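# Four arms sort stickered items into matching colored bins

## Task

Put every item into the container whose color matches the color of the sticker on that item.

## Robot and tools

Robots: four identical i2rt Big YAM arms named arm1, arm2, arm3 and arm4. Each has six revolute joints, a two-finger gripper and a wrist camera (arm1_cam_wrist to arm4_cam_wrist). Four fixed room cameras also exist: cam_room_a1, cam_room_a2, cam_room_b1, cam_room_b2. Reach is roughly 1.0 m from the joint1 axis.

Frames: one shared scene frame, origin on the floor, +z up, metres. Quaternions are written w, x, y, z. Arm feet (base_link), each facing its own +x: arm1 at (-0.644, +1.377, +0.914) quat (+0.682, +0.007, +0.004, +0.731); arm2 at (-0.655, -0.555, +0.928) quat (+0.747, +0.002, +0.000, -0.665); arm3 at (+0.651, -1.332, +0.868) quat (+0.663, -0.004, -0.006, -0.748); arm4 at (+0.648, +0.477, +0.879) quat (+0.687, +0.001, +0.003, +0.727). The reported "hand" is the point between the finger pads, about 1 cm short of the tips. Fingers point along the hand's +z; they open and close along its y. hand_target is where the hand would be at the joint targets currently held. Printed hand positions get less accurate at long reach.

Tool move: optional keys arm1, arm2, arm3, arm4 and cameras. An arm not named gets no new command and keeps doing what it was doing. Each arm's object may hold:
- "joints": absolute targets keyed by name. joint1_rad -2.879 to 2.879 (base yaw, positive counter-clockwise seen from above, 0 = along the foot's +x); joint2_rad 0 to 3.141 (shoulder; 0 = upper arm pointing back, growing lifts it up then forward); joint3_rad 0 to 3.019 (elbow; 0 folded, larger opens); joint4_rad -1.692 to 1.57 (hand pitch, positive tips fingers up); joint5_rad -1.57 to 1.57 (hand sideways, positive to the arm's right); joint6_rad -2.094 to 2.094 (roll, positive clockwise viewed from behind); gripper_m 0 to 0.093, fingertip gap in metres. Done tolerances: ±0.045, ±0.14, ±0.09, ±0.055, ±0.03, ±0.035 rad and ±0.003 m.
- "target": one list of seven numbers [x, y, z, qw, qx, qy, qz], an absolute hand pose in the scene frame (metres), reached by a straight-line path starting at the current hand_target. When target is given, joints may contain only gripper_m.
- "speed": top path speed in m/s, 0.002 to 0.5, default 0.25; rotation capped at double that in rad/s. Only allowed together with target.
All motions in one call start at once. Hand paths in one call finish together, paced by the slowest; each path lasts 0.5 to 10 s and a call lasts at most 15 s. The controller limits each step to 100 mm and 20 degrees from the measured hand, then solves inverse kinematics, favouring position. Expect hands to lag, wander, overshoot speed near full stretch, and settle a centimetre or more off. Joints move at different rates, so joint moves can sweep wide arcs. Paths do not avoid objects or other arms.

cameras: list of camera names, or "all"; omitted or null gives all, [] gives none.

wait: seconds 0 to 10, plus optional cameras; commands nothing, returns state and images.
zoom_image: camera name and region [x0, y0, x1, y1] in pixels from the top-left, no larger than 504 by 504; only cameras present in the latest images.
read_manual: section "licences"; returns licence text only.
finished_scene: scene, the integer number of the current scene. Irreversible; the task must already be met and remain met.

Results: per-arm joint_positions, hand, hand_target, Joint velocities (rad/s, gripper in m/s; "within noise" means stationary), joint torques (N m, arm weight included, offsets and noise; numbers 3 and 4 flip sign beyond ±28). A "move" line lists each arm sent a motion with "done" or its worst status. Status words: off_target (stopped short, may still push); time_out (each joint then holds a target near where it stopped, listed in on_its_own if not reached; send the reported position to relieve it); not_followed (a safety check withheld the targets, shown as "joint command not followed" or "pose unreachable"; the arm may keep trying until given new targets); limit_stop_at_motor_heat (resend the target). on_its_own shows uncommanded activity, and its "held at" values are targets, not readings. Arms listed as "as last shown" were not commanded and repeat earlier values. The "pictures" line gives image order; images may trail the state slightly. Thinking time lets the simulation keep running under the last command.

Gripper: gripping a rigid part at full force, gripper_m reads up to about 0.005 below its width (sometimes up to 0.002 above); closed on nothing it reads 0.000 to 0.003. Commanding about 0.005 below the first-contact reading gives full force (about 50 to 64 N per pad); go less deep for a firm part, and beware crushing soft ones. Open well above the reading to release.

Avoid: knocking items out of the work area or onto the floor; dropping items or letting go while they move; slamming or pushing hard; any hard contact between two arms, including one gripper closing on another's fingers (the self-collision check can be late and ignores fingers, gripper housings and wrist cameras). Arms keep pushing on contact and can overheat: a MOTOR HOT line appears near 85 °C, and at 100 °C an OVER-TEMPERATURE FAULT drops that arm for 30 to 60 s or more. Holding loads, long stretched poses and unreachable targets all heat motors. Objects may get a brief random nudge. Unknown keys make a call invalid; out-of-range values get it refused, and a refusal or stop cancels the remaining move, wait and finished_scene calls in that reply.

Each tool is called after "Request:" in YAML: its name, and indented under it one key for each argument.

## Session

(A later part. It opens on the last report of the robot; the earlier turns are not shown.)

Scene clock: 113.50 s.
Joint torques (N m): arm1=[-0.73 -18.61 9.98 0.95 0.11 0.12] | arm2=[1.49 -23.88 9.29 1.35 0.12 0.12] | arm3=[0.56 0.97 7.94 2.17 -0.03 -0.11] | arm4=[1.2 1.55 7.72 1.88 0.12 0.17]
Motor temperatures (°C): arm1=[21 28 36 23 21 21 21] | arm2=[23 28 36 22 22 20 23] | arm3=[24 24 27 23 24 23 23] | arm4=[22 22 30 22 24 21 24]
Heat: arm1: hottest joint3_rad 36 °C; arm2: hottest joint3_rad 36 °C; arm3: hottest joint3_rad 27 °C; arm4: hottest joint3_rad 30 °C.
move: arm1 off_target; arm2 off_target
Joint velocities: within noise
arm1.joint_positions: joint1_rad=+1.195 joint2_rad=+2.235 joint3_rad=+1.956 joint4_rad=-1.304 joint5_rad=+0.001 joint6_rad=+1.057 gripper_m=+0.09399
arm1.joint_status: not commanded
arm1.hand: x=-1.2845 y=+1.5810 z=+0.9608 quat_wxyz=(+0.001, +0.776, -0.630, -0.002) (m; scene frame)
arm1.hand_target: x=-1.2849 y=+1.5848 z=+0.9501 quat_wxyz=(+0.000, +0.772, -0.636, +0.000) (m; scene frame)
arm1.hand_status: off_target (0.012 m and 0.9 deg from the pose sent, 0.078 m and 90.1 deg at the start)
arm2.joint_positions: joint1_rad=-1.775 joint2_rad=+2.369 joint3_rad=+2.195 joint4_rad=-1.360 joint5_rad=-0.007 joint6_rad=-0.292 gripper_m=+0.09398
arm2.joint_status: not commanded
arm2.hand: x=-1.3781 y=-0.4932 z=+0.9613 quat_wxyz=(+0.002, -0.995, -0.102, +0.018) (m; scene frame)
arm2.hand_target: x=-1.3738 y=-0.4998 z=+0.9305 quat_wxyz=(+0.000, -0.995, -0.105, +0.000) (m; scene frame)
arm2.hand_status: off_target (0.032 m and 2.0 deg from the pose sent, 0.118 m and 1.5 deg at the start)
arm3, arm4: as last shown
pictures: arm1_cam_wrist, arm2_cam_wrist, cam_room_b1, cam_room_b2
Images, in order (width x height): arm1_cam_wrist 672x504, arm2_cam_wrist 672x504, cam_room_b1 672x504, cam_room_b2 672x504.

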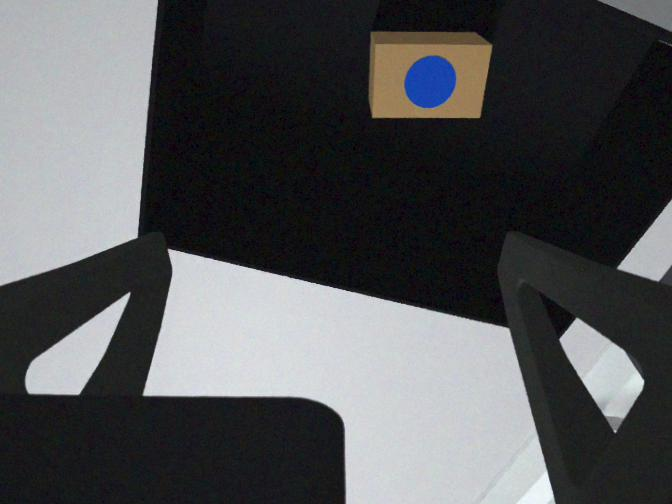

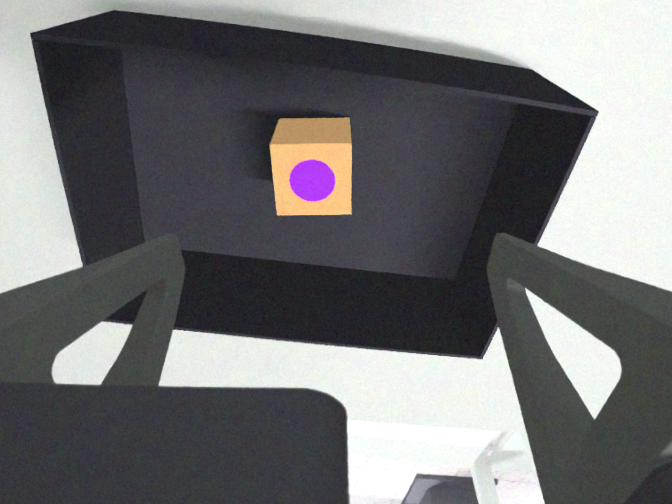

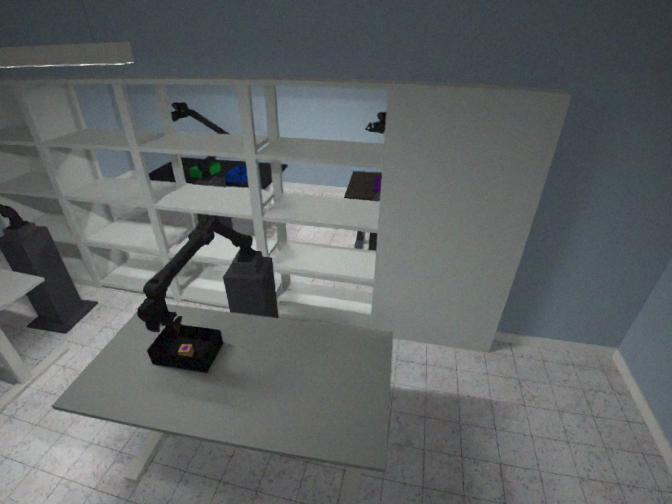

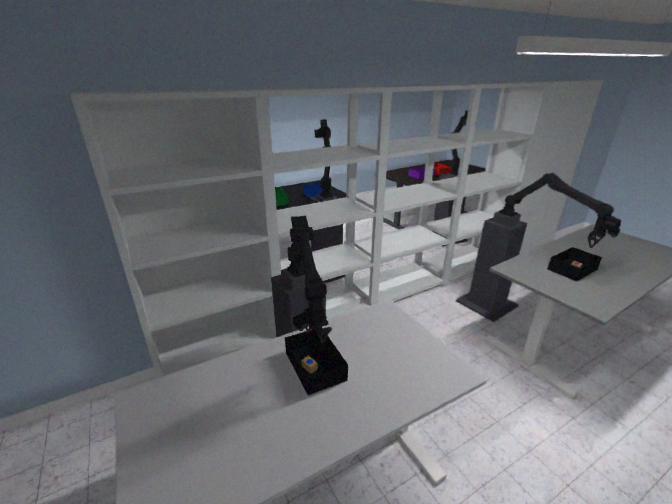

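Request:
move:
  arm1: {"target":[-1.235,1.592,0.91,0,0.772,-0.636,0]}
  arm2: {"target":[-1.35,-0.507,0.88,0,0.9945,0.1045,0]}
  cameras: ["arm1_cam_wrist","arm2_cam_wrist"]

Scene clock: 136.27 s.
Joint torques (N m): arm1=[-2.02 -20.25 10.1 0.69 0.13 -0.06] | arm2=[1.38 -25.52 9.37 1.28 0.1 0.19] | arm3=[0.38 0.97 7.91 2.17 -0.05 -0.13] | arm4=[0.91 1.67 7.84 1.87 0.13 0.21]
Motor temperatures (°C): arm1=[21 26 34 23 21 21 21] | arm2=[23 29 33 22 22 20 23] | arm3=[24 24 27 23 24 23 23] | arm4=[22 22 29 22 24 21 24]
Heat: arm1: hottest joint3_rad 34 °C; arm2: hottest joint3_rad 33 °C; arm3: hottest joint3_rad 27 °C; arm4: hottest joint3_rad 29 °C.
move: arm1 off_target; arm2 done
Joint velocities: within noise
arm1.joint_positions: joint1_rad=+1.157 joint2_rad=+2.190 joint3_rad=+1.690 joint4_rad=-1.129 joint5_rad=+0.002 joint6_rad=+1.040 gripper_m=+0.09399
arm1.joint_status: not commanded
arm1.hand: x=-1.2253 y=+1.5870 z=+0.8946 quat_wxyz=(-0.007, +0.770, -0.638, +0.020) (m; scene frame)
arm1.hand_target: x=-1.2346 y=+1.5920 z=+0.9101 quat_wxyz=(+0.000, +0.772, -0.636, +0.000) (m; scene frame)
arm1.hand_status: off_target (0.019 m and 2.5 deg from the pose sent, 0.072 m and 0.8 deg at the start)
arm2.joint_positions: joint1_rad=-1.765 joint2_rad=+2.369 joint3_rad=+1.996 joint4_rad=-1.196 joint5_rad=-0.007 joint6_rad=-0.291 gripper_m=+0.09398
arm2.joint_status: not commanded
arm2.hand: x=-1.3494 y=-0.5021 z=+0.8882 quat_wxyz=(-0.002, -0.994, -0.107, +0.000) (m; scene frame)
arm2.hand_target: x=-1.3498 y=-0.5071 z=+0.8800 quat_wxyz=(+0.000, -0.995, -0.105, +0.000) (m; scene frame)
arm2.hand_status: done (0.010 m and 0.3 deg from the pose sent, 0.087 m and 2.1 deg at the start)
arm3, arm4: as last shown
pictures: arm1_cam_wrist, arm2_cam_wrist
Images, in order (width x height): arm1_cam_wrist 672x504, arm2_cam_wrist 672x504.

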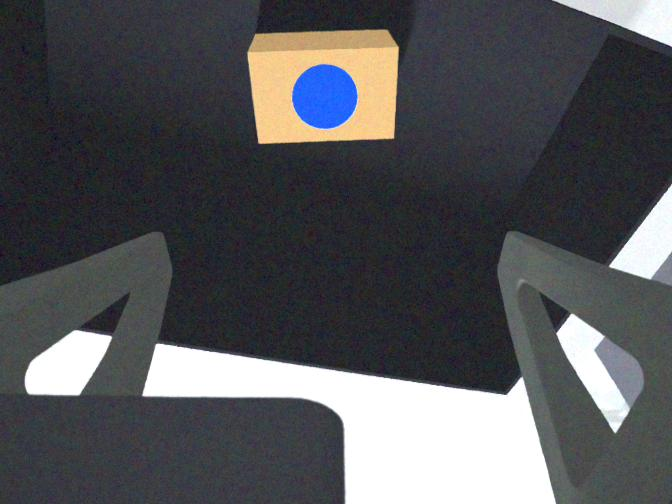

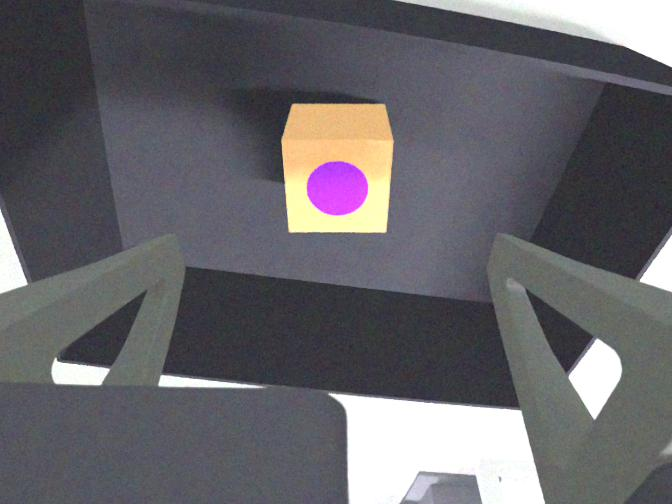

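Request:
move:
  arm1: {"target":[-1.238,1.599,0.85,0,0.772,-0.636,0]}
  arm2: {"target":[-1.316,-0.506,0.842,0,0.9945,0.1045,0]}
  cameras: ["arm1_cam_wrist","arm2_cam_wrist"]

Scene clock: 150.07 s.
Joint torques (N m): arm1=[-2.67 -18.02 9.14 0.91 0.11 -0.05] | arm2=[0.91 -26.75 8.59 1.2 0.1 0.14] | arm3=[0.5 0.91 7.91 2.17 -0.04 -0.11] | arm4=[1.38 1.44 7.77 1.85 0.13 0.17]
Motor temperatures (°C): arm1=[21 28 33 23 21 21 21] | arm2=[23 30 31 22 22 20 23] | arm3=[24 24 27 23 24 23 23] | arm4=[22 22 29 22 24 21 24]
Heat: arm1: hottest joint3_rad 33 °C; arm2: hottest joint3_rad 31 °C; arm3: hottest joint3_rad 27 °C; arm4: hottest joint3_rad 29 °C.
move: arm1 done; arm2 done
Joint velocities: within noise
arm1.joint_positions: joint1_rad=+1.157 joint2_rad=+2.260 joint3_rad=+1.686 joint4_rad=-1.027 joint5_rad=+0.002 joint6_rad=+1.031 gripper_m=+0.09399
arm1.joint_status: not commanded
arm1.hand: x=-1.2361 y=+1.5907 z=+0.8503 quat_wxyz=(-0.002, +0.773, -0.635, +0.007) (m; scene frame)
arm1.hand_target: x=-1.2378 y=+1.5990 z=+0.8500 quat_wxyz=(+0.000, +0.772, -0.636, +0.000) (m; scene frame)
arm1.hand_status: done (0.008 m and 0.8 deg from the pose sent, 0.048 m and 2.5 deg at the start)
arm2.joint_positions: joint1_rad=-1.765 joint2_rad=+2.355 joint3_rad=+1.808 joint4_rad=-1.048 joint5_rad=-0.007 joint6_rad=-0.291 gripper_m=+0.09398
arm2.joint_status: not commanded
arm2.hand: x=-1.3108 y=-0.5049 z=+0.8337 quat_wxyz=(-0.004, -0.994, -0.107, -0.012) (m; scene frame)
arm2.hand_target: x=-1.3159 y=-0.5061 z=+0.8420 quat_wxyz=(+0.000, -0.995, -0.105, +0.000) (m; scene frame)
arm2.hand_status: done (0.010 m and 1.5 deg from the pose sent, 0.057 m and 0.3 deg at the start)
arm3, arm4: as last shown
pictures: arm1_cam_wrist, arm2_cam_wrist
Images, in order (width x height): arm1_cam_wrist 672x504, arm2_cam_wrist 672x504.

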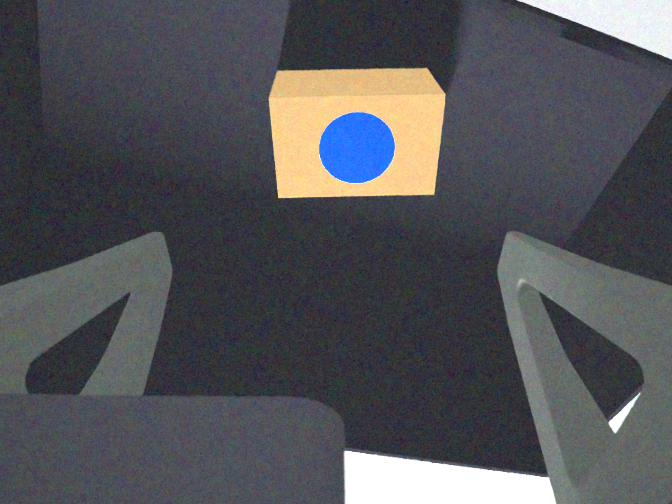

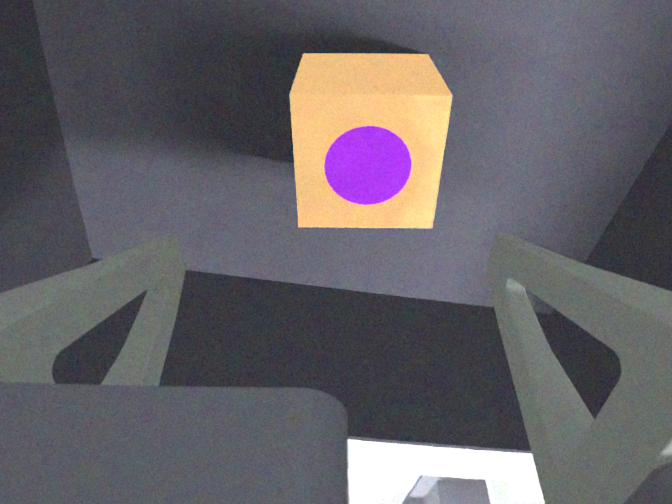

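Request:
move:
  arm1: {"target":[-1.230,1.600,0.805,0,0.772,-0.636,0]}
  arm2: {"target":[-1.319,-0.495,0.815,0,0.9945,0.1045,0]}
  cameras: ["arm1_cam_wrist","arm2_cam_wrist"]

Scene clock: 165.23 s.
Joint torques (N m): arm1=[-2.02 -17.96 8.42 0.8 0.14 -0.05] | arm2=[0.03 -22.42 9.68 1.29 0.09 -0.02] | arm3=[0.5 0.97 7.92 2.19 -0.04 -0.13] | arm4=[0.97 1.67 7.8 1.88 0.15 0.15]
Motor temperatures (°C): arm1=[21 28 32 23 21 21 21] | arm2=[23 31 30 22 22 20 23] | arm3=[24 24 27 23 24 23 23] | arm4=[22 22 29 22 24 21 24]
Heat: arm1: hottest joint3_rad 32 °C; arm2: hottest joint2_rad 31 °C; arm3: hottest joint3_rad 27 °C; arm4: hottest joint3_rad 29 °C.
move: arm1 done; arm2 off_target
Joint velocities: within noise
arm1.joint_positions: joint1_rad=+1.150 joint2_rad=+2.311 joint3_rad=+1.647 joint4_rad=-0.934 joint5_rad=+0.002 joint6_rad=+1.025 gripper_m=+0.09399
arm1.joint_status: not commanded
arm1.hand: x=-1.2285 y=+1.5927 z=+0.8067 quat_wxyz=(-0.002, +0.772, -0.635, +0.006) (m; scene frame)
arm1.hand_target: x=-1.2299 y=+1.5999 z=+0.8050 quat_wxyz=(+0.000, +0.772, -0.636, +0.000) (m; scene frame)
arm1.hand_status: done (0.008 m and 0.7 deg from the pose sent, 0.047 m and 0.8 deg at the start)
arm2.joint_positions: joint1_rad=-1.768 joint2_rad=+2.355 joint3_rad=+1.808 joint4_rad=-1.013 joint5_rad=-0.007 joint6_rad=-0.291 gripper_m=+0.09398
arm2.joint_status: not commanded
arm2.hand: x=-1.3193 y=-0.5020 z=+0.8336 quat_wxyz=(-0.001, -0.994, -0.105, +0.005) (m; scene frame)
arm2.hand_target: x=-1.3183 y=-0.4952 z=+0.8154 quat_wxyz=(+0.000, -0.995, -0.105, +0.000) (m; scene frame)
arm2.hand_status: off_target (0.020 m and 0.6 deg from the pose sent, 0.023 m and 1.5 deg at the start)
arm3, arm4: as last shown
pictures: arm1_cam_wrist, arm2_cam_wrist
Images, in order (width x height): arm1_cam_wrist 672x504, arm2_cam_wrist 672x504.

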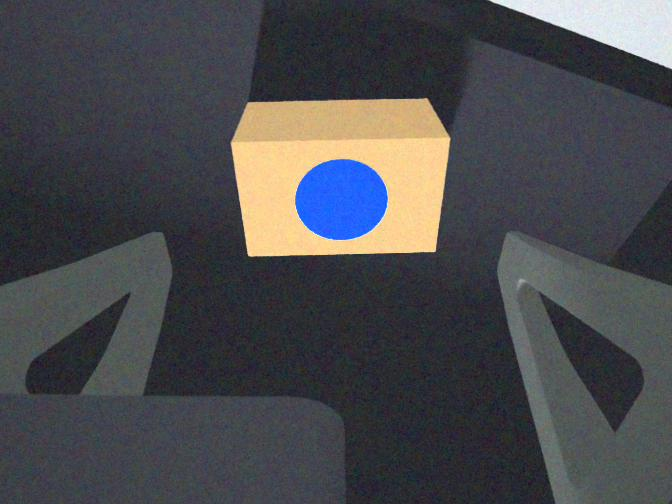

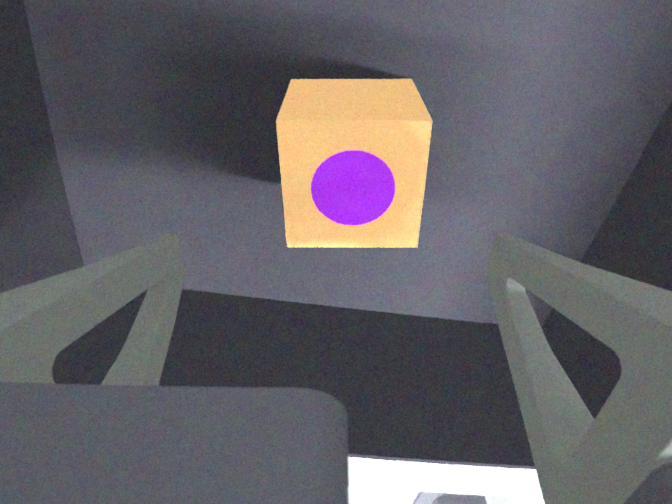

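Request:
move:
  arm1: {"target":[-1.229,1.601,0.767,0,0.772,-0.636,0]}
  arm2: {"target":[-1.319,-0.488,0.768,0,0.9945,0.1045,0]}
  cameras: ["arm1_cam_wrist","arm2_cam_wrist"]

Scene clock: 173.67 s.
Joint torques (N m): arm1=[-2.55 -18.78 8.34 0.7 0.12 -0.05] | arm2=[0.09 -23.77 10.14 1.2 0.11 -0.09] | arm3=[0.44 0.85 7.9 2.17 -0.05 -0.12] | arm4=[1.26 1.85 7.83 1.85 0.17 0.2]
Motor temperatures (°C): arm1=[21 28 32 23 21 21 21] | arm2=[23 30 30 22 22 20 23] | arm3=[24 24 27 23 24 23 23] | arm4=[22 22 29 22 24 21 24]
Heat: arm1: hottest joint3_rad 32 °C; arm2: hottest joint2_rad 30 °C; arm3: hottest joint3_rad 27 °C; arm4: hottest joint3_rad 29 °C.
move: arm1 done; arm2 off_target
Joint velocities: within noise
arm1.joint_positions: joint1_rad=+1.149 joint2_rad=+2.374 joint3_rad=+1.647 joint4_rad=-0.872 joint5_rad=+0.002 joint6_rad=+1.023 gripper_m=+0.09399
arm1.joint_status: not commanded
arm1.hand: x=-1.2275 y=+1.5929 z=+0.7685 quat_wxyz=(-0.002, +0.773, -0.635, +0.006) (m; scene frame)
arm1.hand_target: x=-1.2289 y=+1.6009 z=+0.7671 quat_wxyz=(+0.000, +0.772, -0.636, +0.000) (m; scene frame)
arm1.hand_status: done (0.008 m and 0.7 deg from the pose sent, 0.041 m and 0.7 deg at the start)
arm2.joint_positions: joint1_rad=-1.780 joint2_rad=+2.445 joint3_rad=+1.808 joint4_rad=-0.945 joint5_rad=-0.007 joint6_rad=-0.295 gripper_m=+0.09398
arm2.joint_status: not commanded
arm2.hand: x=-1.3123 y=-0.4945 z=+0.7754 quat_wxyz=(-0.003, -0.995, -0.101, -0.006) (m; scene frame)
arm2.hand_target: x=-1.3186 y=-0.4881 z=+0.7681 quat_wxyz=(+0.000, -0.995, -0.105, +0.000) (m; scene frame)
arm2.hand_status: off_target (0.012 m and 0.9 deg from the pose sent, 0.067 m and 0.6 deg at the start)
arm3, arm4: as last shown
pictures: arm1_cam_wrist, arm2_cam_wrist
Images, in order (width x height): arm1_cam_wrist 672x504, arm2_cam_wrist 672x504.

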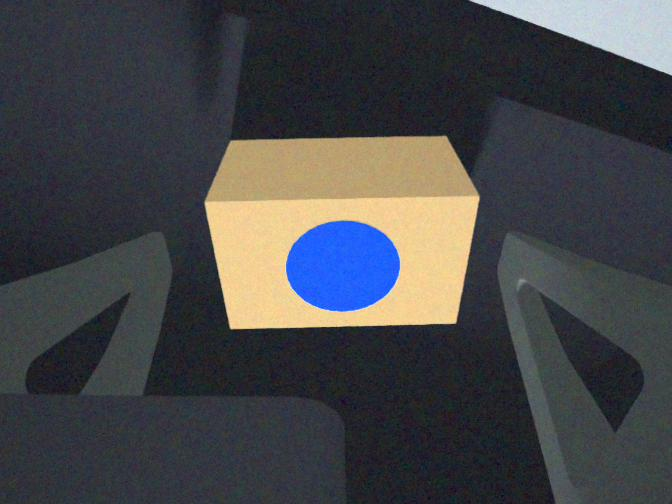

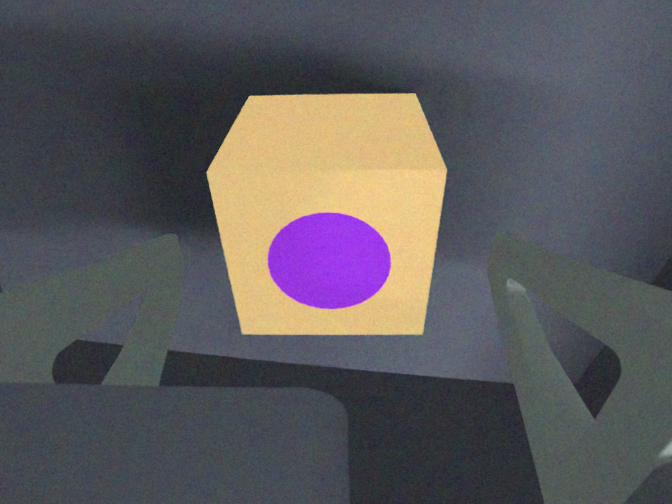

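Request:
move:
  arm1: {"target":[-1.229,1.601,0.746,0,0.772,-0.636,0]}
  arm2: {"target":[-1.319,-0.488,0.739,0,0.9945,0.1045,0]}
  cameras: []

Request:
move:
  arm1: {"joints":{"gripper_m":0.05}}
  arm2: {"joints":{"gripper_m":0.03}}
  cameras: ["arm1_cam_wrist","arm2_cam_wrist"]

Scene clock: 178.33 s.
Joint torques (N m): arm1=[-2.61 -17.96 8.46 0.7 0.11 -0.06] | arm2=[0.09 -22.83 10.84 1.18 0.11 -0.07] | arm3=[0.5 0.97 7.87 2.14 -0.05 -0.12] | arm4=[1.08 1.85 7.65 1.66 0.13 0.16]
Motor temperatures (°C): arm1=[21 28 32 23 21 21 21] | arm2=[23 30 31 22 22 20 23] | arm3=[24 24 27 23 24 23 23] | arm4=[22 22 29 22 24 21 24]
Heat: arm1: hottest joint3_rad 32 °C; arm2: hottest joint3_rad 31 °C; arm3: hottest joint3_rad 27 °C; arm4: hottest joint3_rad 29 °C.
move: arm1 done; arm2 off_target
Joint velocities: within noise
arm1.joint_positions: joint1_rad=+1.149 joint2_rad=+2.405 joint3_rad=+1.647 joint4_rad=-0.841 joint5_rad=+0.002 joint6_rad=+1.022 gripper_m=+0.09399
arm1.joint_status: not commanded
arm1.hand: x=-1.2264 y=+1.5924 z=+0.7498 quat_wxyz=(-0.002, +0.773, -0.635, +0.006) (m; scene frame)
arm1.hand_target: x=-1.2288 y=+1.6009 z=+0.7461 quat_wxyz=(+0.000, +0.772, -0.636, +0.000) (m; scene frame)
arm1.hand_status: done (0.010 m and 0.7 deg from the pose sent, 0.024 m and 0.7 deg at the start)
arm2.joint_positions: joint1_rad=-1.780 joint2_rad=+2.488 joint3_rad=+1.808 joint4_rad=-0.906 joint5_rad=-0.007 joint6_rad=-0.295 gripper_m=+0.09398
arm2.joint_status: not commanded
arm2.hand: x=-1.3093 y=-0.4947 z=+0.7483 quat_wxyz=(-0.003, -0.995, -0.101, -0.008) (m; scene frame)
arm2.hand_target: x=-1.3183 y=-0.4882 z=+0.7392 quat_wxyz=(+0.000, -0.995, -0.105, +0.000) (m; scene frame)
arm2.hand_status: off_target (0.015 m and 1.0 deg from the pose sent, 0.038 m and 0.9 deg at the start)
arm3, arm4: as last shown
pictures: none
No camera images: "cameras" was empty.

Scene clock: 178.97 s.
Joint torques (N m): arm1=[-2.67 -17.9 8.69 0.81 0.17 -0.06] | arm2=[0.09 -23.06 10.84 1.17 0.04 -0.07] | arm3=[0.5 0.79 7.91 2.17 -0.04 -0.12] | arm4=[0.73 1.44 7.86 1.78 0.14 0.17]
Motor temperatures (°C): arm1=[21 28 32 23 21 21 21] | arm2=[23 30 31 22 22 20 23] | arm3=[24 24 27 23 24 23 23] | arm4=[22 22 29 22 24 21 24]
Heat: arm1: hottest joint3_rad 32 °C; arm2: hottest joint3_rad 31 °C; arm3: hottest joint3_rad 27 °C; arm4: hottest joint3_rad 29 °C.
move: arm1 off_target; arm2 off_target
Joint velocities: within noise
arm1.joint_positions: joint1_rad=+1.149 joint2_rad=+2.405 joint3_rad=+1.647 joint4_rad=-0.839 joint5_rad=+0.003 joint6_rad=+1.022 gripper_m=+0.06880
arm1.joint_status: gripper_m off_target (ended at +0.06883, target +0.05000)
arm1.hand: x=-1.2266 y=+1.5928 z=+0.7498 quat_wxyz=(-0.002, +0.773, -0.635, +0.005) (m; scene frame)
arm1.hand_target: x=-1.2287 y=+1.6010 z=+0.7461 quat_wxyz=(+0.000, +0.772, -0.636, +0.000) (m; scene frame)
arm1.hand_status: not commanded
arm2.joint_positions: joint1_rad=-1.780 joint2_rad=+2.488 joint3_rad=+1.808 joint4_rad=-0.905 joint5_rad=-0.005 joint6_rad=-0.296 gripper_m=+0.05294
arm2.joint_status: gripper_m off_target (ended at +0.05296, target +0.03000)
arm2.hand: x=-1.3095 y=-0.4944 z=+0.7483 quat_wxyz=(-0.002, -0.995, -0.101, -0.007) (m; scene frame)
arm2.hand_target: x=-1.3184 y=-0.4881 z=+0.7392 quat_wxyz=(+0.000, -0.995, -0.105, +0.000) (m; scene frame)
arm2.hand_status: not commanded
arm3, arm4: as last shown
pictures: arm1_cam_wrist, arm2_cam_wrist
Images, in order (width x height): arm1_cam_wrist 672x504, arm2_cam_wrist 672x504.

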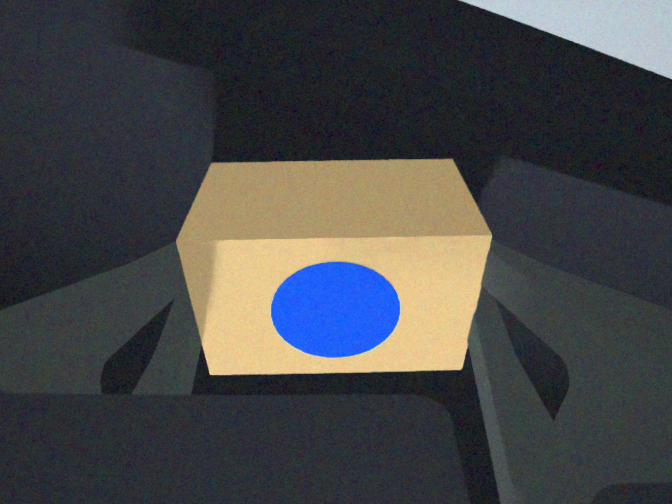

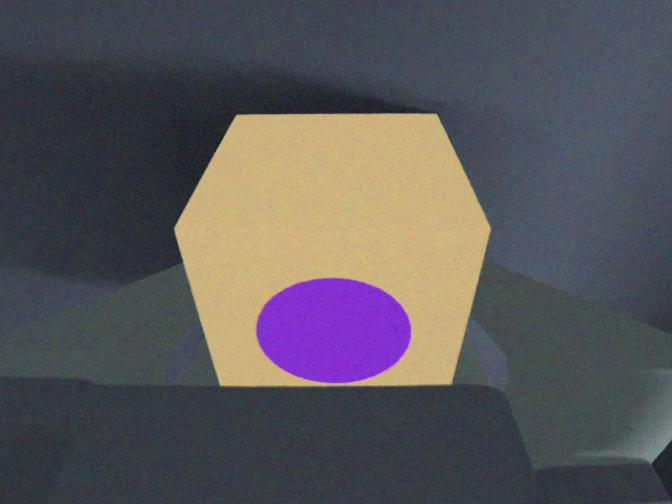

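Request:
move:
  arm1: {"target":[-1.2,1.58,1.08,0,0.772,-0.636,0]}
  arm2: {"target":[-1.25,-0.49,1.08,0,0.9945,0.1045,0]}
  arm3: {"target":[0.45,-1.2,1.35,0.184,-0.683,0.193,0.680]}
  arm4: {"target":[0.46,0.61,1.35,-0.212,0.673,-0.215,-0.675]}

Scene clock: 193.13 s.
Joint torques (N m): arm1=[-1.55 -16.56 14.37 -0.17 0.09 0.13] | arm2=[-0.09 -21.48 14.52 0.05 0.06 -0.08] | arm3=[0.32 3.19 8.62 2.61 -0.11 -0.12] | arm4=[1.44 2.49 8.81 2.17 0.24 0.2]
Motor temperatures (°C): arm1=[21 28 32 23 21 21 22] | arm2=[23 29 31 22 22 20 23] | arm3=[24 24 27 23 24 23 23] | arm4=[22 22 29 22 24 21 24]
Heat: arm1: hottest joint3_rad 32 °C; arm2: hottest joint3_rad 31 °C; arm3: hottest joint3_rad 27 °C; arm4: hottest joint3_rad 29 °C.
move: arm1 off_target; arm2 off_target; arm3 done; arm4 off_target
Joint velocities: within noise
arm1.joint_positions: joint1_rad=+1.149 joint2_rad=+1.936 joint3_rad=+1.736 joint4_rad=-1.423 joint5_rad=+0.003 joint6_rad=+1.023 gripper_m=+0.06880
arm1.joint_status: not commanded
arm1.hand: x=-1.1871 y=+1.5793 z=+1.0617 quat_wxyz=(-0.006, +0.772, -0.635, +0.017) (m; scene frame)
arm1.hand_target: x=-1.1992 y=+1.5798 z=+1.0800 quat_wxyz=(+0.000, +0.772, -0.636, +0.000) (m; scene frame)
arm1.hand_status: off_target (0.022 m and 2.1 deg from the pose sent, 0.331 m and 0.6 deg at the start)
arm2.joint_positions: joint1_rad=-1.788 joint2_rad=+1.933 joint3_rad=+1.720 joint4_rad=-1.393 joint5_rad=-0.005 joint6_rad=-0.304 gripper_m=+0.05294
arm2.joint_status: not commanded
arm2.hand: x=-1.2364 y=-0.4976 z=+1.0614 quat_wxyz=(-0.005, -0.995, -0.101, -0.018) (m; scene frame)
arm2.hand_target: x=-1.2491 y=-0.4899 z=+1.0800 quat_wxyz=(+0.000, -0.995, -0.104, +0.000) (m; scene frame)
arm2.hand_status: off_target (0.024 m and 2.2 deg from the pose sent, 0.337 m and 0.9 deg at the start)
arm3.joint_positions: joint1_rad=-2.031 joint2_rad=+0.227 joint3_rad=+0.790 joint4_rad=-0.582 joint5_rad=-0.053 joint6_rad=+0.007 gripper_m=+0.09403
arm3.joint_status: not commanded
arm3.hand: x=+0.4476 y=-1.2023 z=+1.3467 quat_wxyz=(+0.175, -0.690, +0.193, +0.675) (m; scene frame)
arm3.hand_target: x=+0.4501 y=-1.2002 z=+1.3502 quat_wxyz=(+0.184, -0.683, +0.193, +0.680) (m; scene frame)
arm3.hand_status: done (0.005 m and 1.4 deg from the pose sent, 0.169 m and 0.7 deg at the start)
arm4.joint_positions: joint1_rad=+0.937 joint2_rad=+0.193 joint3_rad=+0.743 joint4_rad=-0.585 joint5_rad=+0.039 joint6_rad=-0.014 gripper_m=+0.09402
arm4.joint_status: not commanded
arm4.hand: x=+0.4575 y=+0.6131 z=+1.3407 quat_wxyz=(-0.214, +0.686, -0.215, -0.662) (m; scene frame)
arm4.hand_target: x=+0.4602 y=+0.6100 z=+1.3500 quat_wxyz=(-0.212, +0.673, -0.215, -0.675) (m; scene frame)
arm4.hand_status: off_target (0.010 m and 2.1 deg from the pose sent, 0.182 m and 0.8 deg at the start)
pictures: arm1_cam_wrist, arm2_cam_wrist, arm3_cam_wrist, arm4_cam_wrist, cam_room_a1, cam_room_a2, cam_room_b1, cam_room_b2
Images, in order (width x height): arm1_cam_wrist 672x504, arm2_cam_wrist 672x504, arm3_cam_wrist 672x504, arm4_cam_wrist 672x504, cam_room_a1 672x504, cam_room_a2 672x504, cam_room_b1 672x504, cam_room_b2 672x504.

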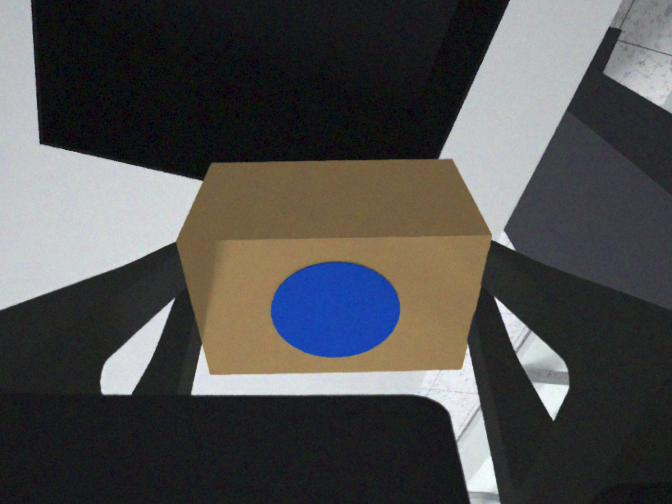

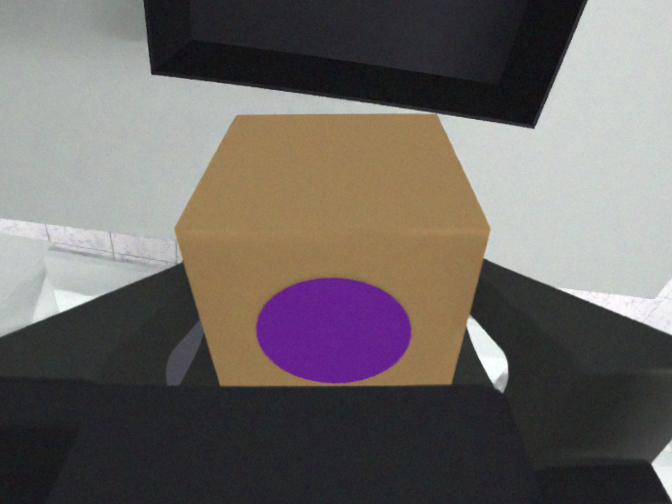

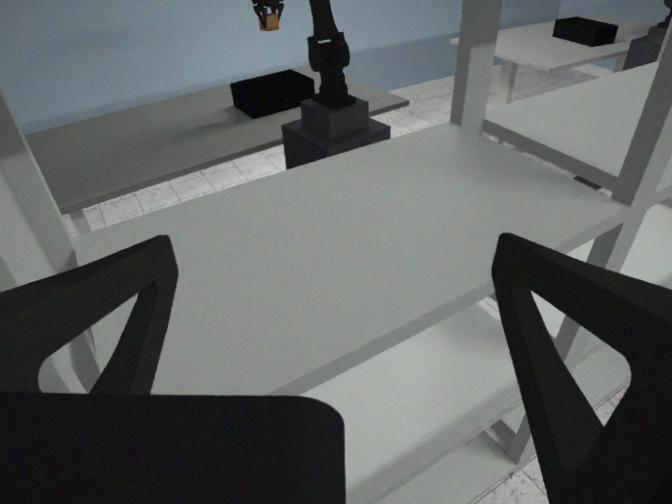

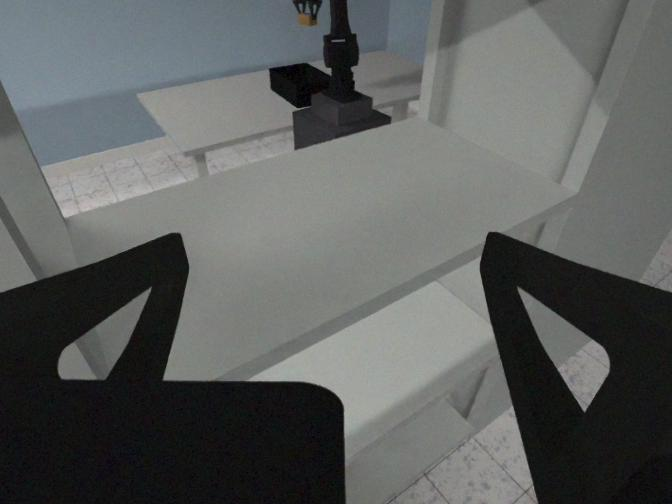

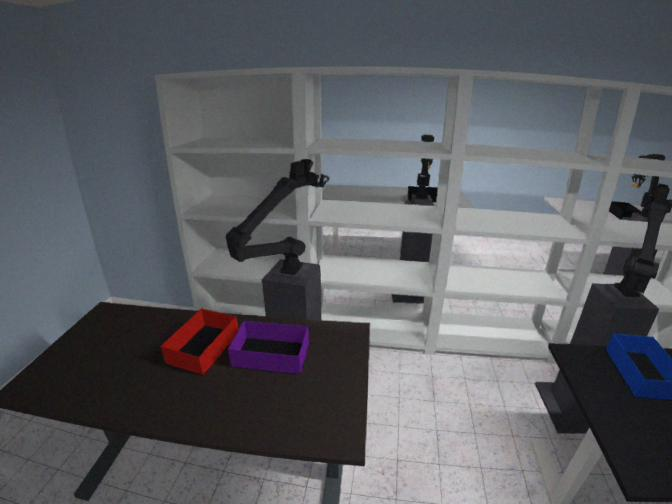

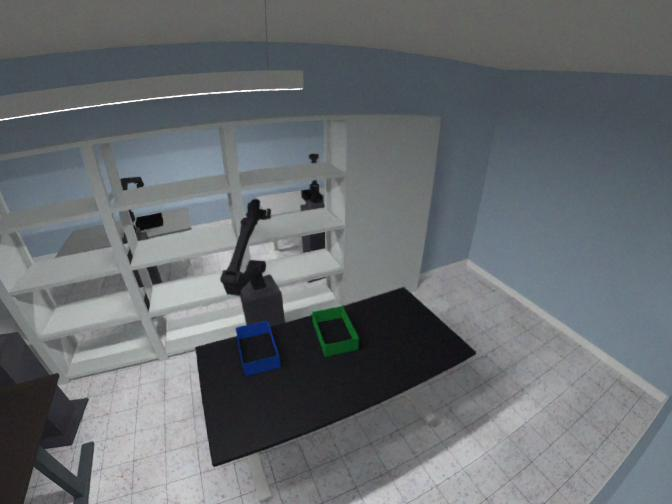

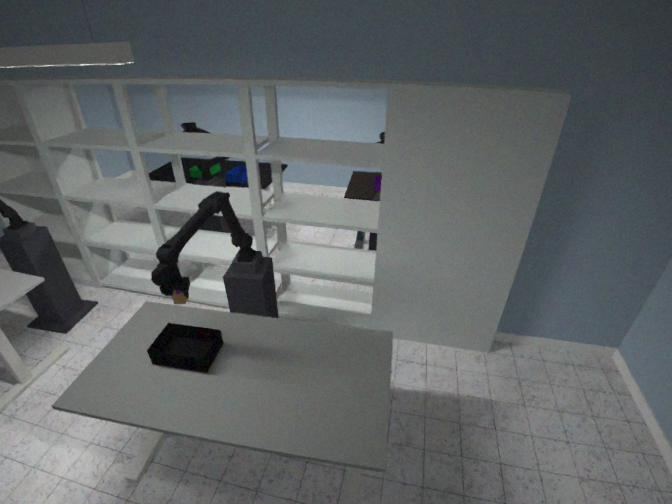

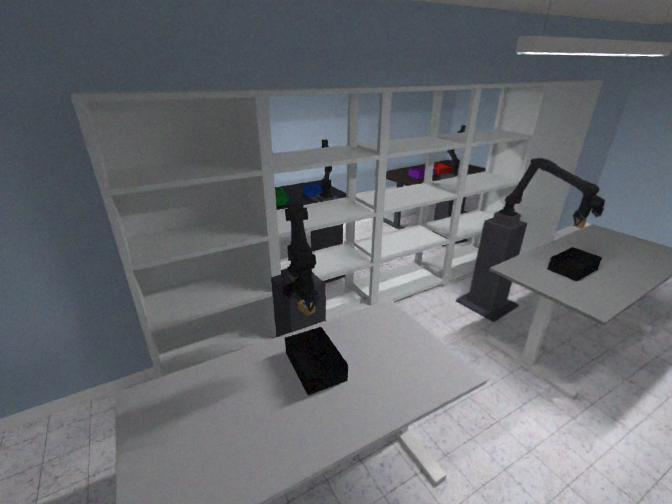

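Request:
move:
  arm1: {"joints":{"joint2_rad":0.5,"joint3_rad":1.2,"joint4_rad":-0.8,"joint5_rad":0,"joint6_rad":0}}
  arm2: {"joints":{"joint2_rad":0.5,"joint3_rad":1.2,"joint4_rad":-0.8,"joint5_rad":0,"joint6_rad":0}}
  cameras: []

Request:
move:
  arm1: {"joints":{"joint1_rad":-2.26}}
  arm2: {"joints":{"joint1_rad":0.83}}

Scene clock: 229.17 s.
Joint torques (N m): arm1=[-1.14 5.3 9.98 2.25 -0.03 -0.03] | arm2=[-0.09 1.26 9.17 3.17 0.15 0.21] | arm3=[0.09 3.14 8.62 2.56 -0.1 -0.12] | arm4=[1.73 3.08 8.66 2.18 0.22 0.17]
Motor temperatures (°C): arm1=[21 27 34 23 21 21 22] | arm2=[23 28 33 22 22 20 24] | arm3=[24 23 27 23 24 23 23] | arm4=[22 21 30 22 24 21 24]
Heat: arm1: hottest joint3_rad 34 °C; arm2: hottest joint3_rad 33 °C; arm3: hottest joint3_rad 27 °C; arm4: hottest joint3_rad 30 °C.
move: arm1 done; arm2 done
Joint velocities: within noise
arm1.joint_positions: joint1_rad=+1.149 joint2_rad=+0.494 joint3_rad=+1.196 joint4_rad=-0.814 joint5_rad=+0.002 joint6_rad=+0.009 gripper_m=+0.06879
arm1.joint_status: all done
arm1.hand: x=-0.8752 y=+1.4653 z=+1.5070 quat_wxyz=(-0.115, +0.728, -0.135, -0.662) (m; scene frame)
arm1.hand_target: x=-0.8778 y=+1.4643 z=+1.5110 quat_wxyz=(-0.116, +0.725, -0.128, -0.667) (m; scene frame)
arm1.hand_status: not commanded
arm2.joint_positions: joint1_rad=-1.788 joint2_rad=+0.499 joint3_rad=+1.208 joint4_rad=-0.814 joint5_rad=-0.004 joint6_rad=-0.015 gripper_m=+0.05294
arm2.joint_status: all done
arm2.hand: x=-0.9112 y=-0.5317 z=+1.5219 quat_wxyz=(+0.039, -0.743, +0.029, +0.667) (m; scene frame)
arm2.hand_target: x=-0.9135 y=-0.5283 z=+1.5208 quat_wxyz=(+0.038, -0.741, +0.040, +0.669) (m; scene frame)
arm2.hand_status: not commanded
arm3, arm4: as last shown
arm3.hand_target: x=+0.4501 y=-1.2002 z=+1.3501 quat_wxyz=(+0.184, -0.683, +0.193, +0.680) (m; scene frame)
pictures: none
No camera images: "cameras" was empty.

Scene clock: 231.63 s.
Joint torques (N m): arm1=[-1.85 4.66 10 2.19 -0.06 -0.1] | arm2=[1.03 1.49 9.14 3.18 0.04 0.21] | arm3=[0.15 3.25 8.58 2.56 -0.09 -0.12] | arm4=[1.79 2.73 8.73 2.28 0.22 0.14]
Motor temperatures (°C): arm1=[21 27 34 23 21 21 22] | arm2=[23 28 33 22 22 20 24] | arm3=[24 23 27 23 24 23 23] | arm4=[22 21 30 22 24 21 24]
Heat: arm1: hottest joint3_rad 34 °C; arm2: hottest joint3_rad 33 °C; arm3: hottest joint3_rad 27 °C; arm4: hottest joint3_rad 30 °C.
move: arm1 done; arm2 done
Joint velocities: within noise
arm1.joint_positions: joint1_rad=-2.253 joint2_rad=+0.494 joint3_rad=+1.196 joint4_rad=-0.814 joint5_rad=+0.002 joint6_rad=+0.007 gripper_m=+0.06887
arm1.joint_status: all done
arm1.hand: x=-0.4251 y=+1.2272 z=+1.4994 quat_wxyz=(-0.630, -0.228, -0.715, +0.201) (m; scene frame)
arm1.hand_target: x=-0.4240 y=+1.2248 z=+1.5033 quat_wxyz=(-0.633, -0.226, -0.711, +0.206) (m; scene frame)
arm1.hand_status: not commanded
arm2.joint_positions: joint1_rad=+0.825 joint2_rad=+0.499 joint3_rad=+1.208 joint4_rad=-0.814 joint5_rad=-0.001 joint6_rad=-0.014 gripper_m=+0.05303
arm2.joint_status: all done
arm2.hand: x=-0.4490 y=-0.7081 z=+1.5222 quat_wxyz=(-0.635, -0.226, -0.708, +0.209) (m; scene frame)
arm2.hand_target: x=-0.4462 y=-0.7088 z=+1.5211 quat_wxyz=(-0.639, -0.229, -0.706, +0.204) (m; scene frame)
arm2.hand_status: not commanded
arm3, arm4: as last shown
pictures: arm1_cam_wrist, arm2_cam_wrist, arm3_cam_wrist, arm4_cam_wrist, cam_room_a1, cam_room_a2, cam_room_b1, cam_room_b2
Images, in order (width x height): arm1_cam_wrist 672x504, arm2_cam_wrist 672x504, arm3_cam_wrist 672x504, arm4_cam_wrist 672x504, cam_room_a1 672x504, cam_room_a2 672x504, cam_room_b1 672x504, cam_room_b2 672x504.

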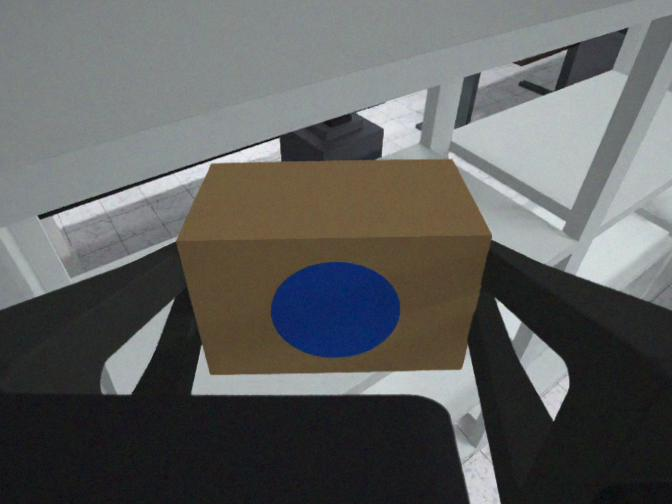

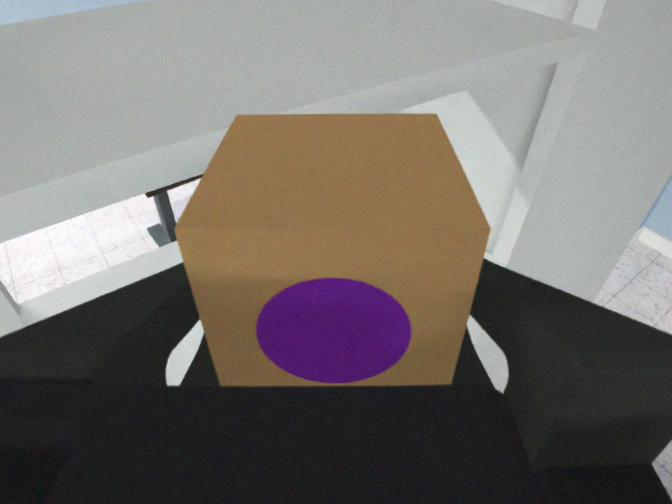

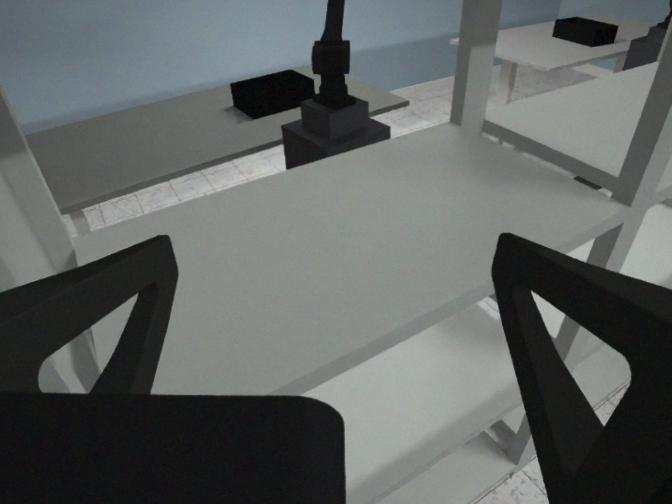

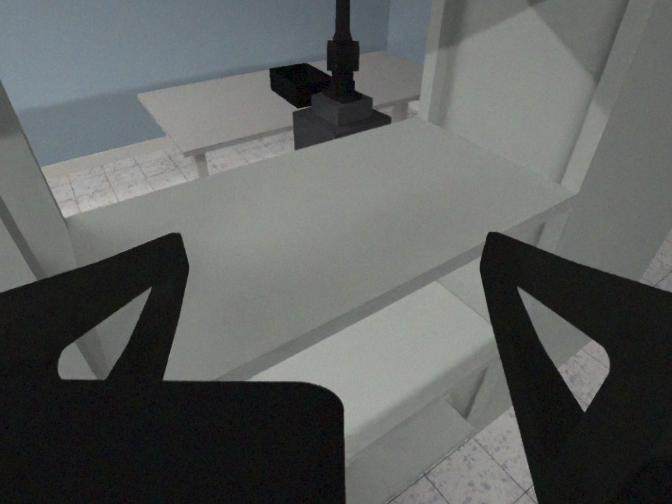

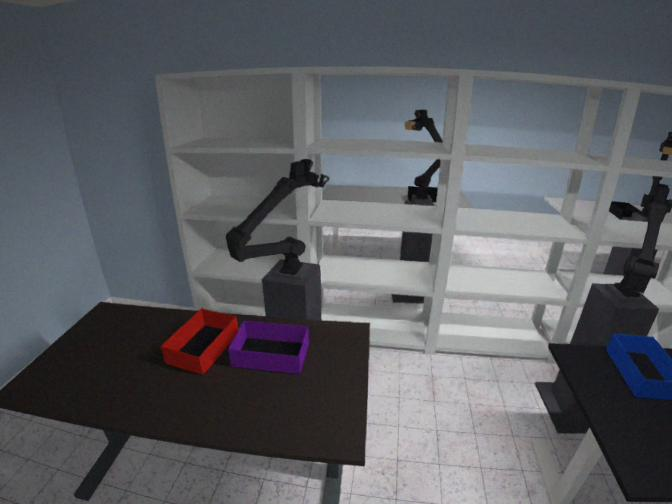

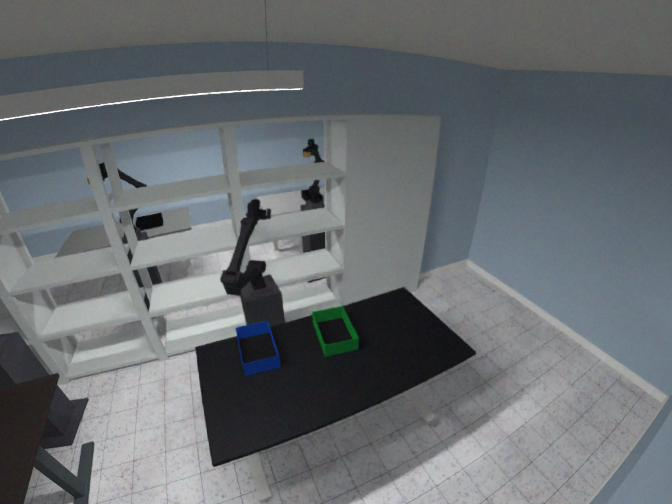

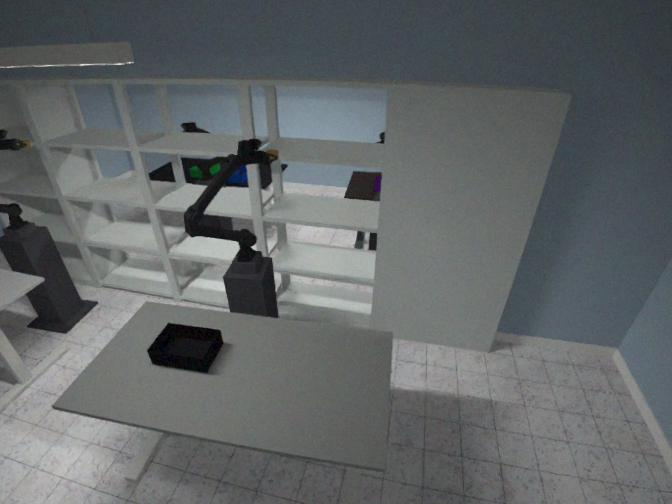

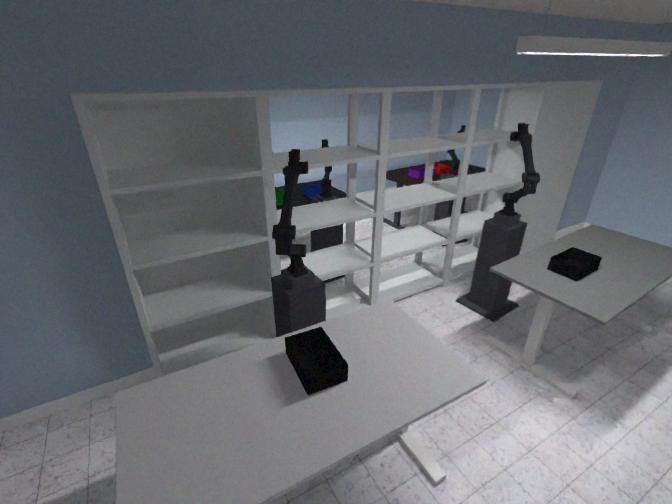

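Request:
move:
  arm1: {"target":[-0.376,1.184,1.1,0.364,0.284,0.879,-0.118]}
  arm2: {"target":[-0.387,-0.748,1.1,0.364,0.284,0.879,-0.118]}
  cameras: ["cam_room_b1","cam_room_b2","arm1_cam_wrist","arm2_cam_wrist"]

Scene clock: 246.50 s.
Joint torques (N m): arm1=[-3.84 -0.15 12.66 2.52 -0.06 -0.07] | arm2=[1.55 -3.55 11.25 3.14 0.15 0.22] | arm3=[0.15 3.25 8.62 2.59 -0.09 -0.13] | arm4=[1.38 3.08 8.81 2.26 0.23 0.19]
Motor temperatures (°C): arm1=[21 26 33 23 21 21 22] | arm2=[23 27 33 22 22 20 24] | arm3=[24 23 28 23 24 23 23] | arm4=[22 21 30 22 24 21 24]
Heat: arm1: hottest joint3_rad 33 °C; arm2: hottest joint3_rad 33 °C; arm3: hottest joint3_rad 28 °C; arm4: hottest joint3_rad 30 °C.
move: arm1 off_target; arm2 done
Joint velocities: within noise
arm1.joint_positions: joint1_rad=-2.261 joint2_rad=+0.698 joint3_rad=+0.518 joint4_rad=-0.630 joint5_rad=-0.008 joint6_rad=+0.007 gripper_m=+0.06887
arm1.joint_status: not commanded
arm1.hand: x=-0.3798 y=+1.1908 z=+1.0885 quat_wxyz=(-0.347, -0.286, -0.886, +0.110) (m; scene frame)
arm1.hand_target: x=-0.3763 y=+1.1842 z=+1.1002 quat_wxyz=(-0.364, -0.284, -0.879, +0.118) (m; scene frame)
arm1.hand_status: off_target (0.014 m and 2.3 deg from the pose sent, 0.405 m and 37.8 deg at the start)
arm2.joint_positions: joint1_rad=+0.829 joint2_rad=+0.729 joint3_rad=+0.500 joint4_rad=-0.580 joint5_rad=+0.007 joint6_rad=-0.011 gripper_m=+0.05303
arm2.joint_status: not commanded
arm2.hand: x=-0.3915 y=-0.7481 z=+1.0969 quat_wxyz=(-0.353, -0.282, -0.884, +0.117) (m; scene frame)
arm2.hand_target: x=-0.3871 y=-0.7479 z=+1.1000 quat_wxyz=(-0.364, -0.284, -0.879, +0.118) (m; scene frame)
arm2.hand_status: done (0.005 m and 1.4 deg from the pose sent, 0.429 m and 39.0 deg at the start)
arm3, arm4: as last shown
pictures: arm1_cam_wrist, arm2_cam_wrist, cam_room_b1, cam_room_b2
Images, in order (width x height): arm1_cam_wrist 672x504, arm2_cam_wrist 672x504, cam_room_b1 672x504, cam_room_b2 672x504.

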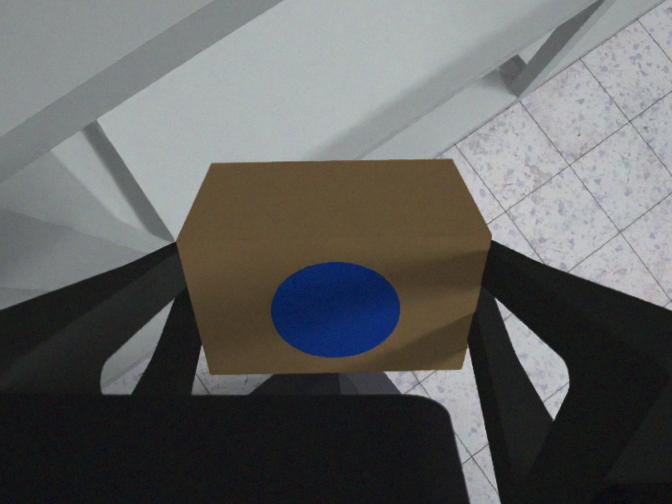

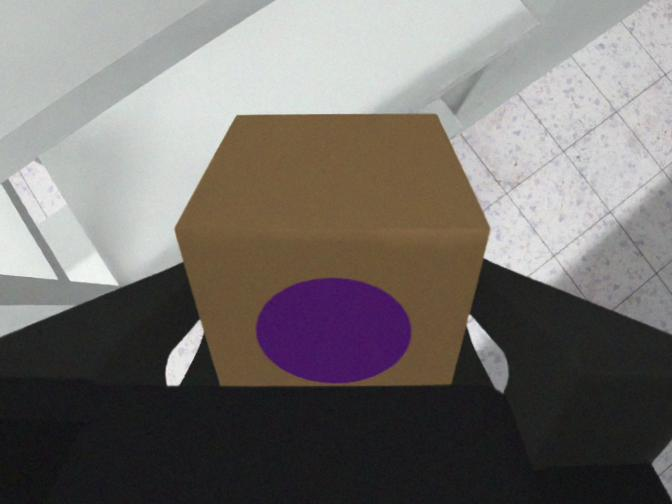

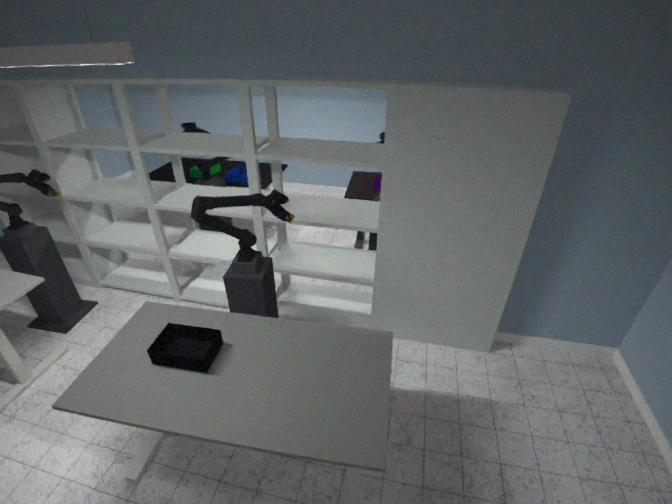

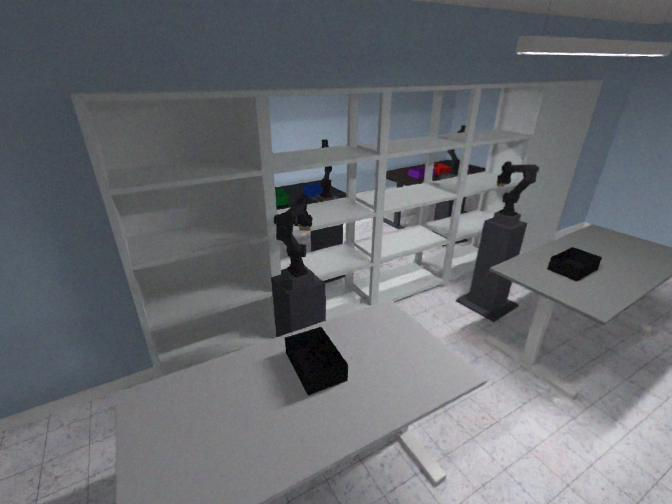

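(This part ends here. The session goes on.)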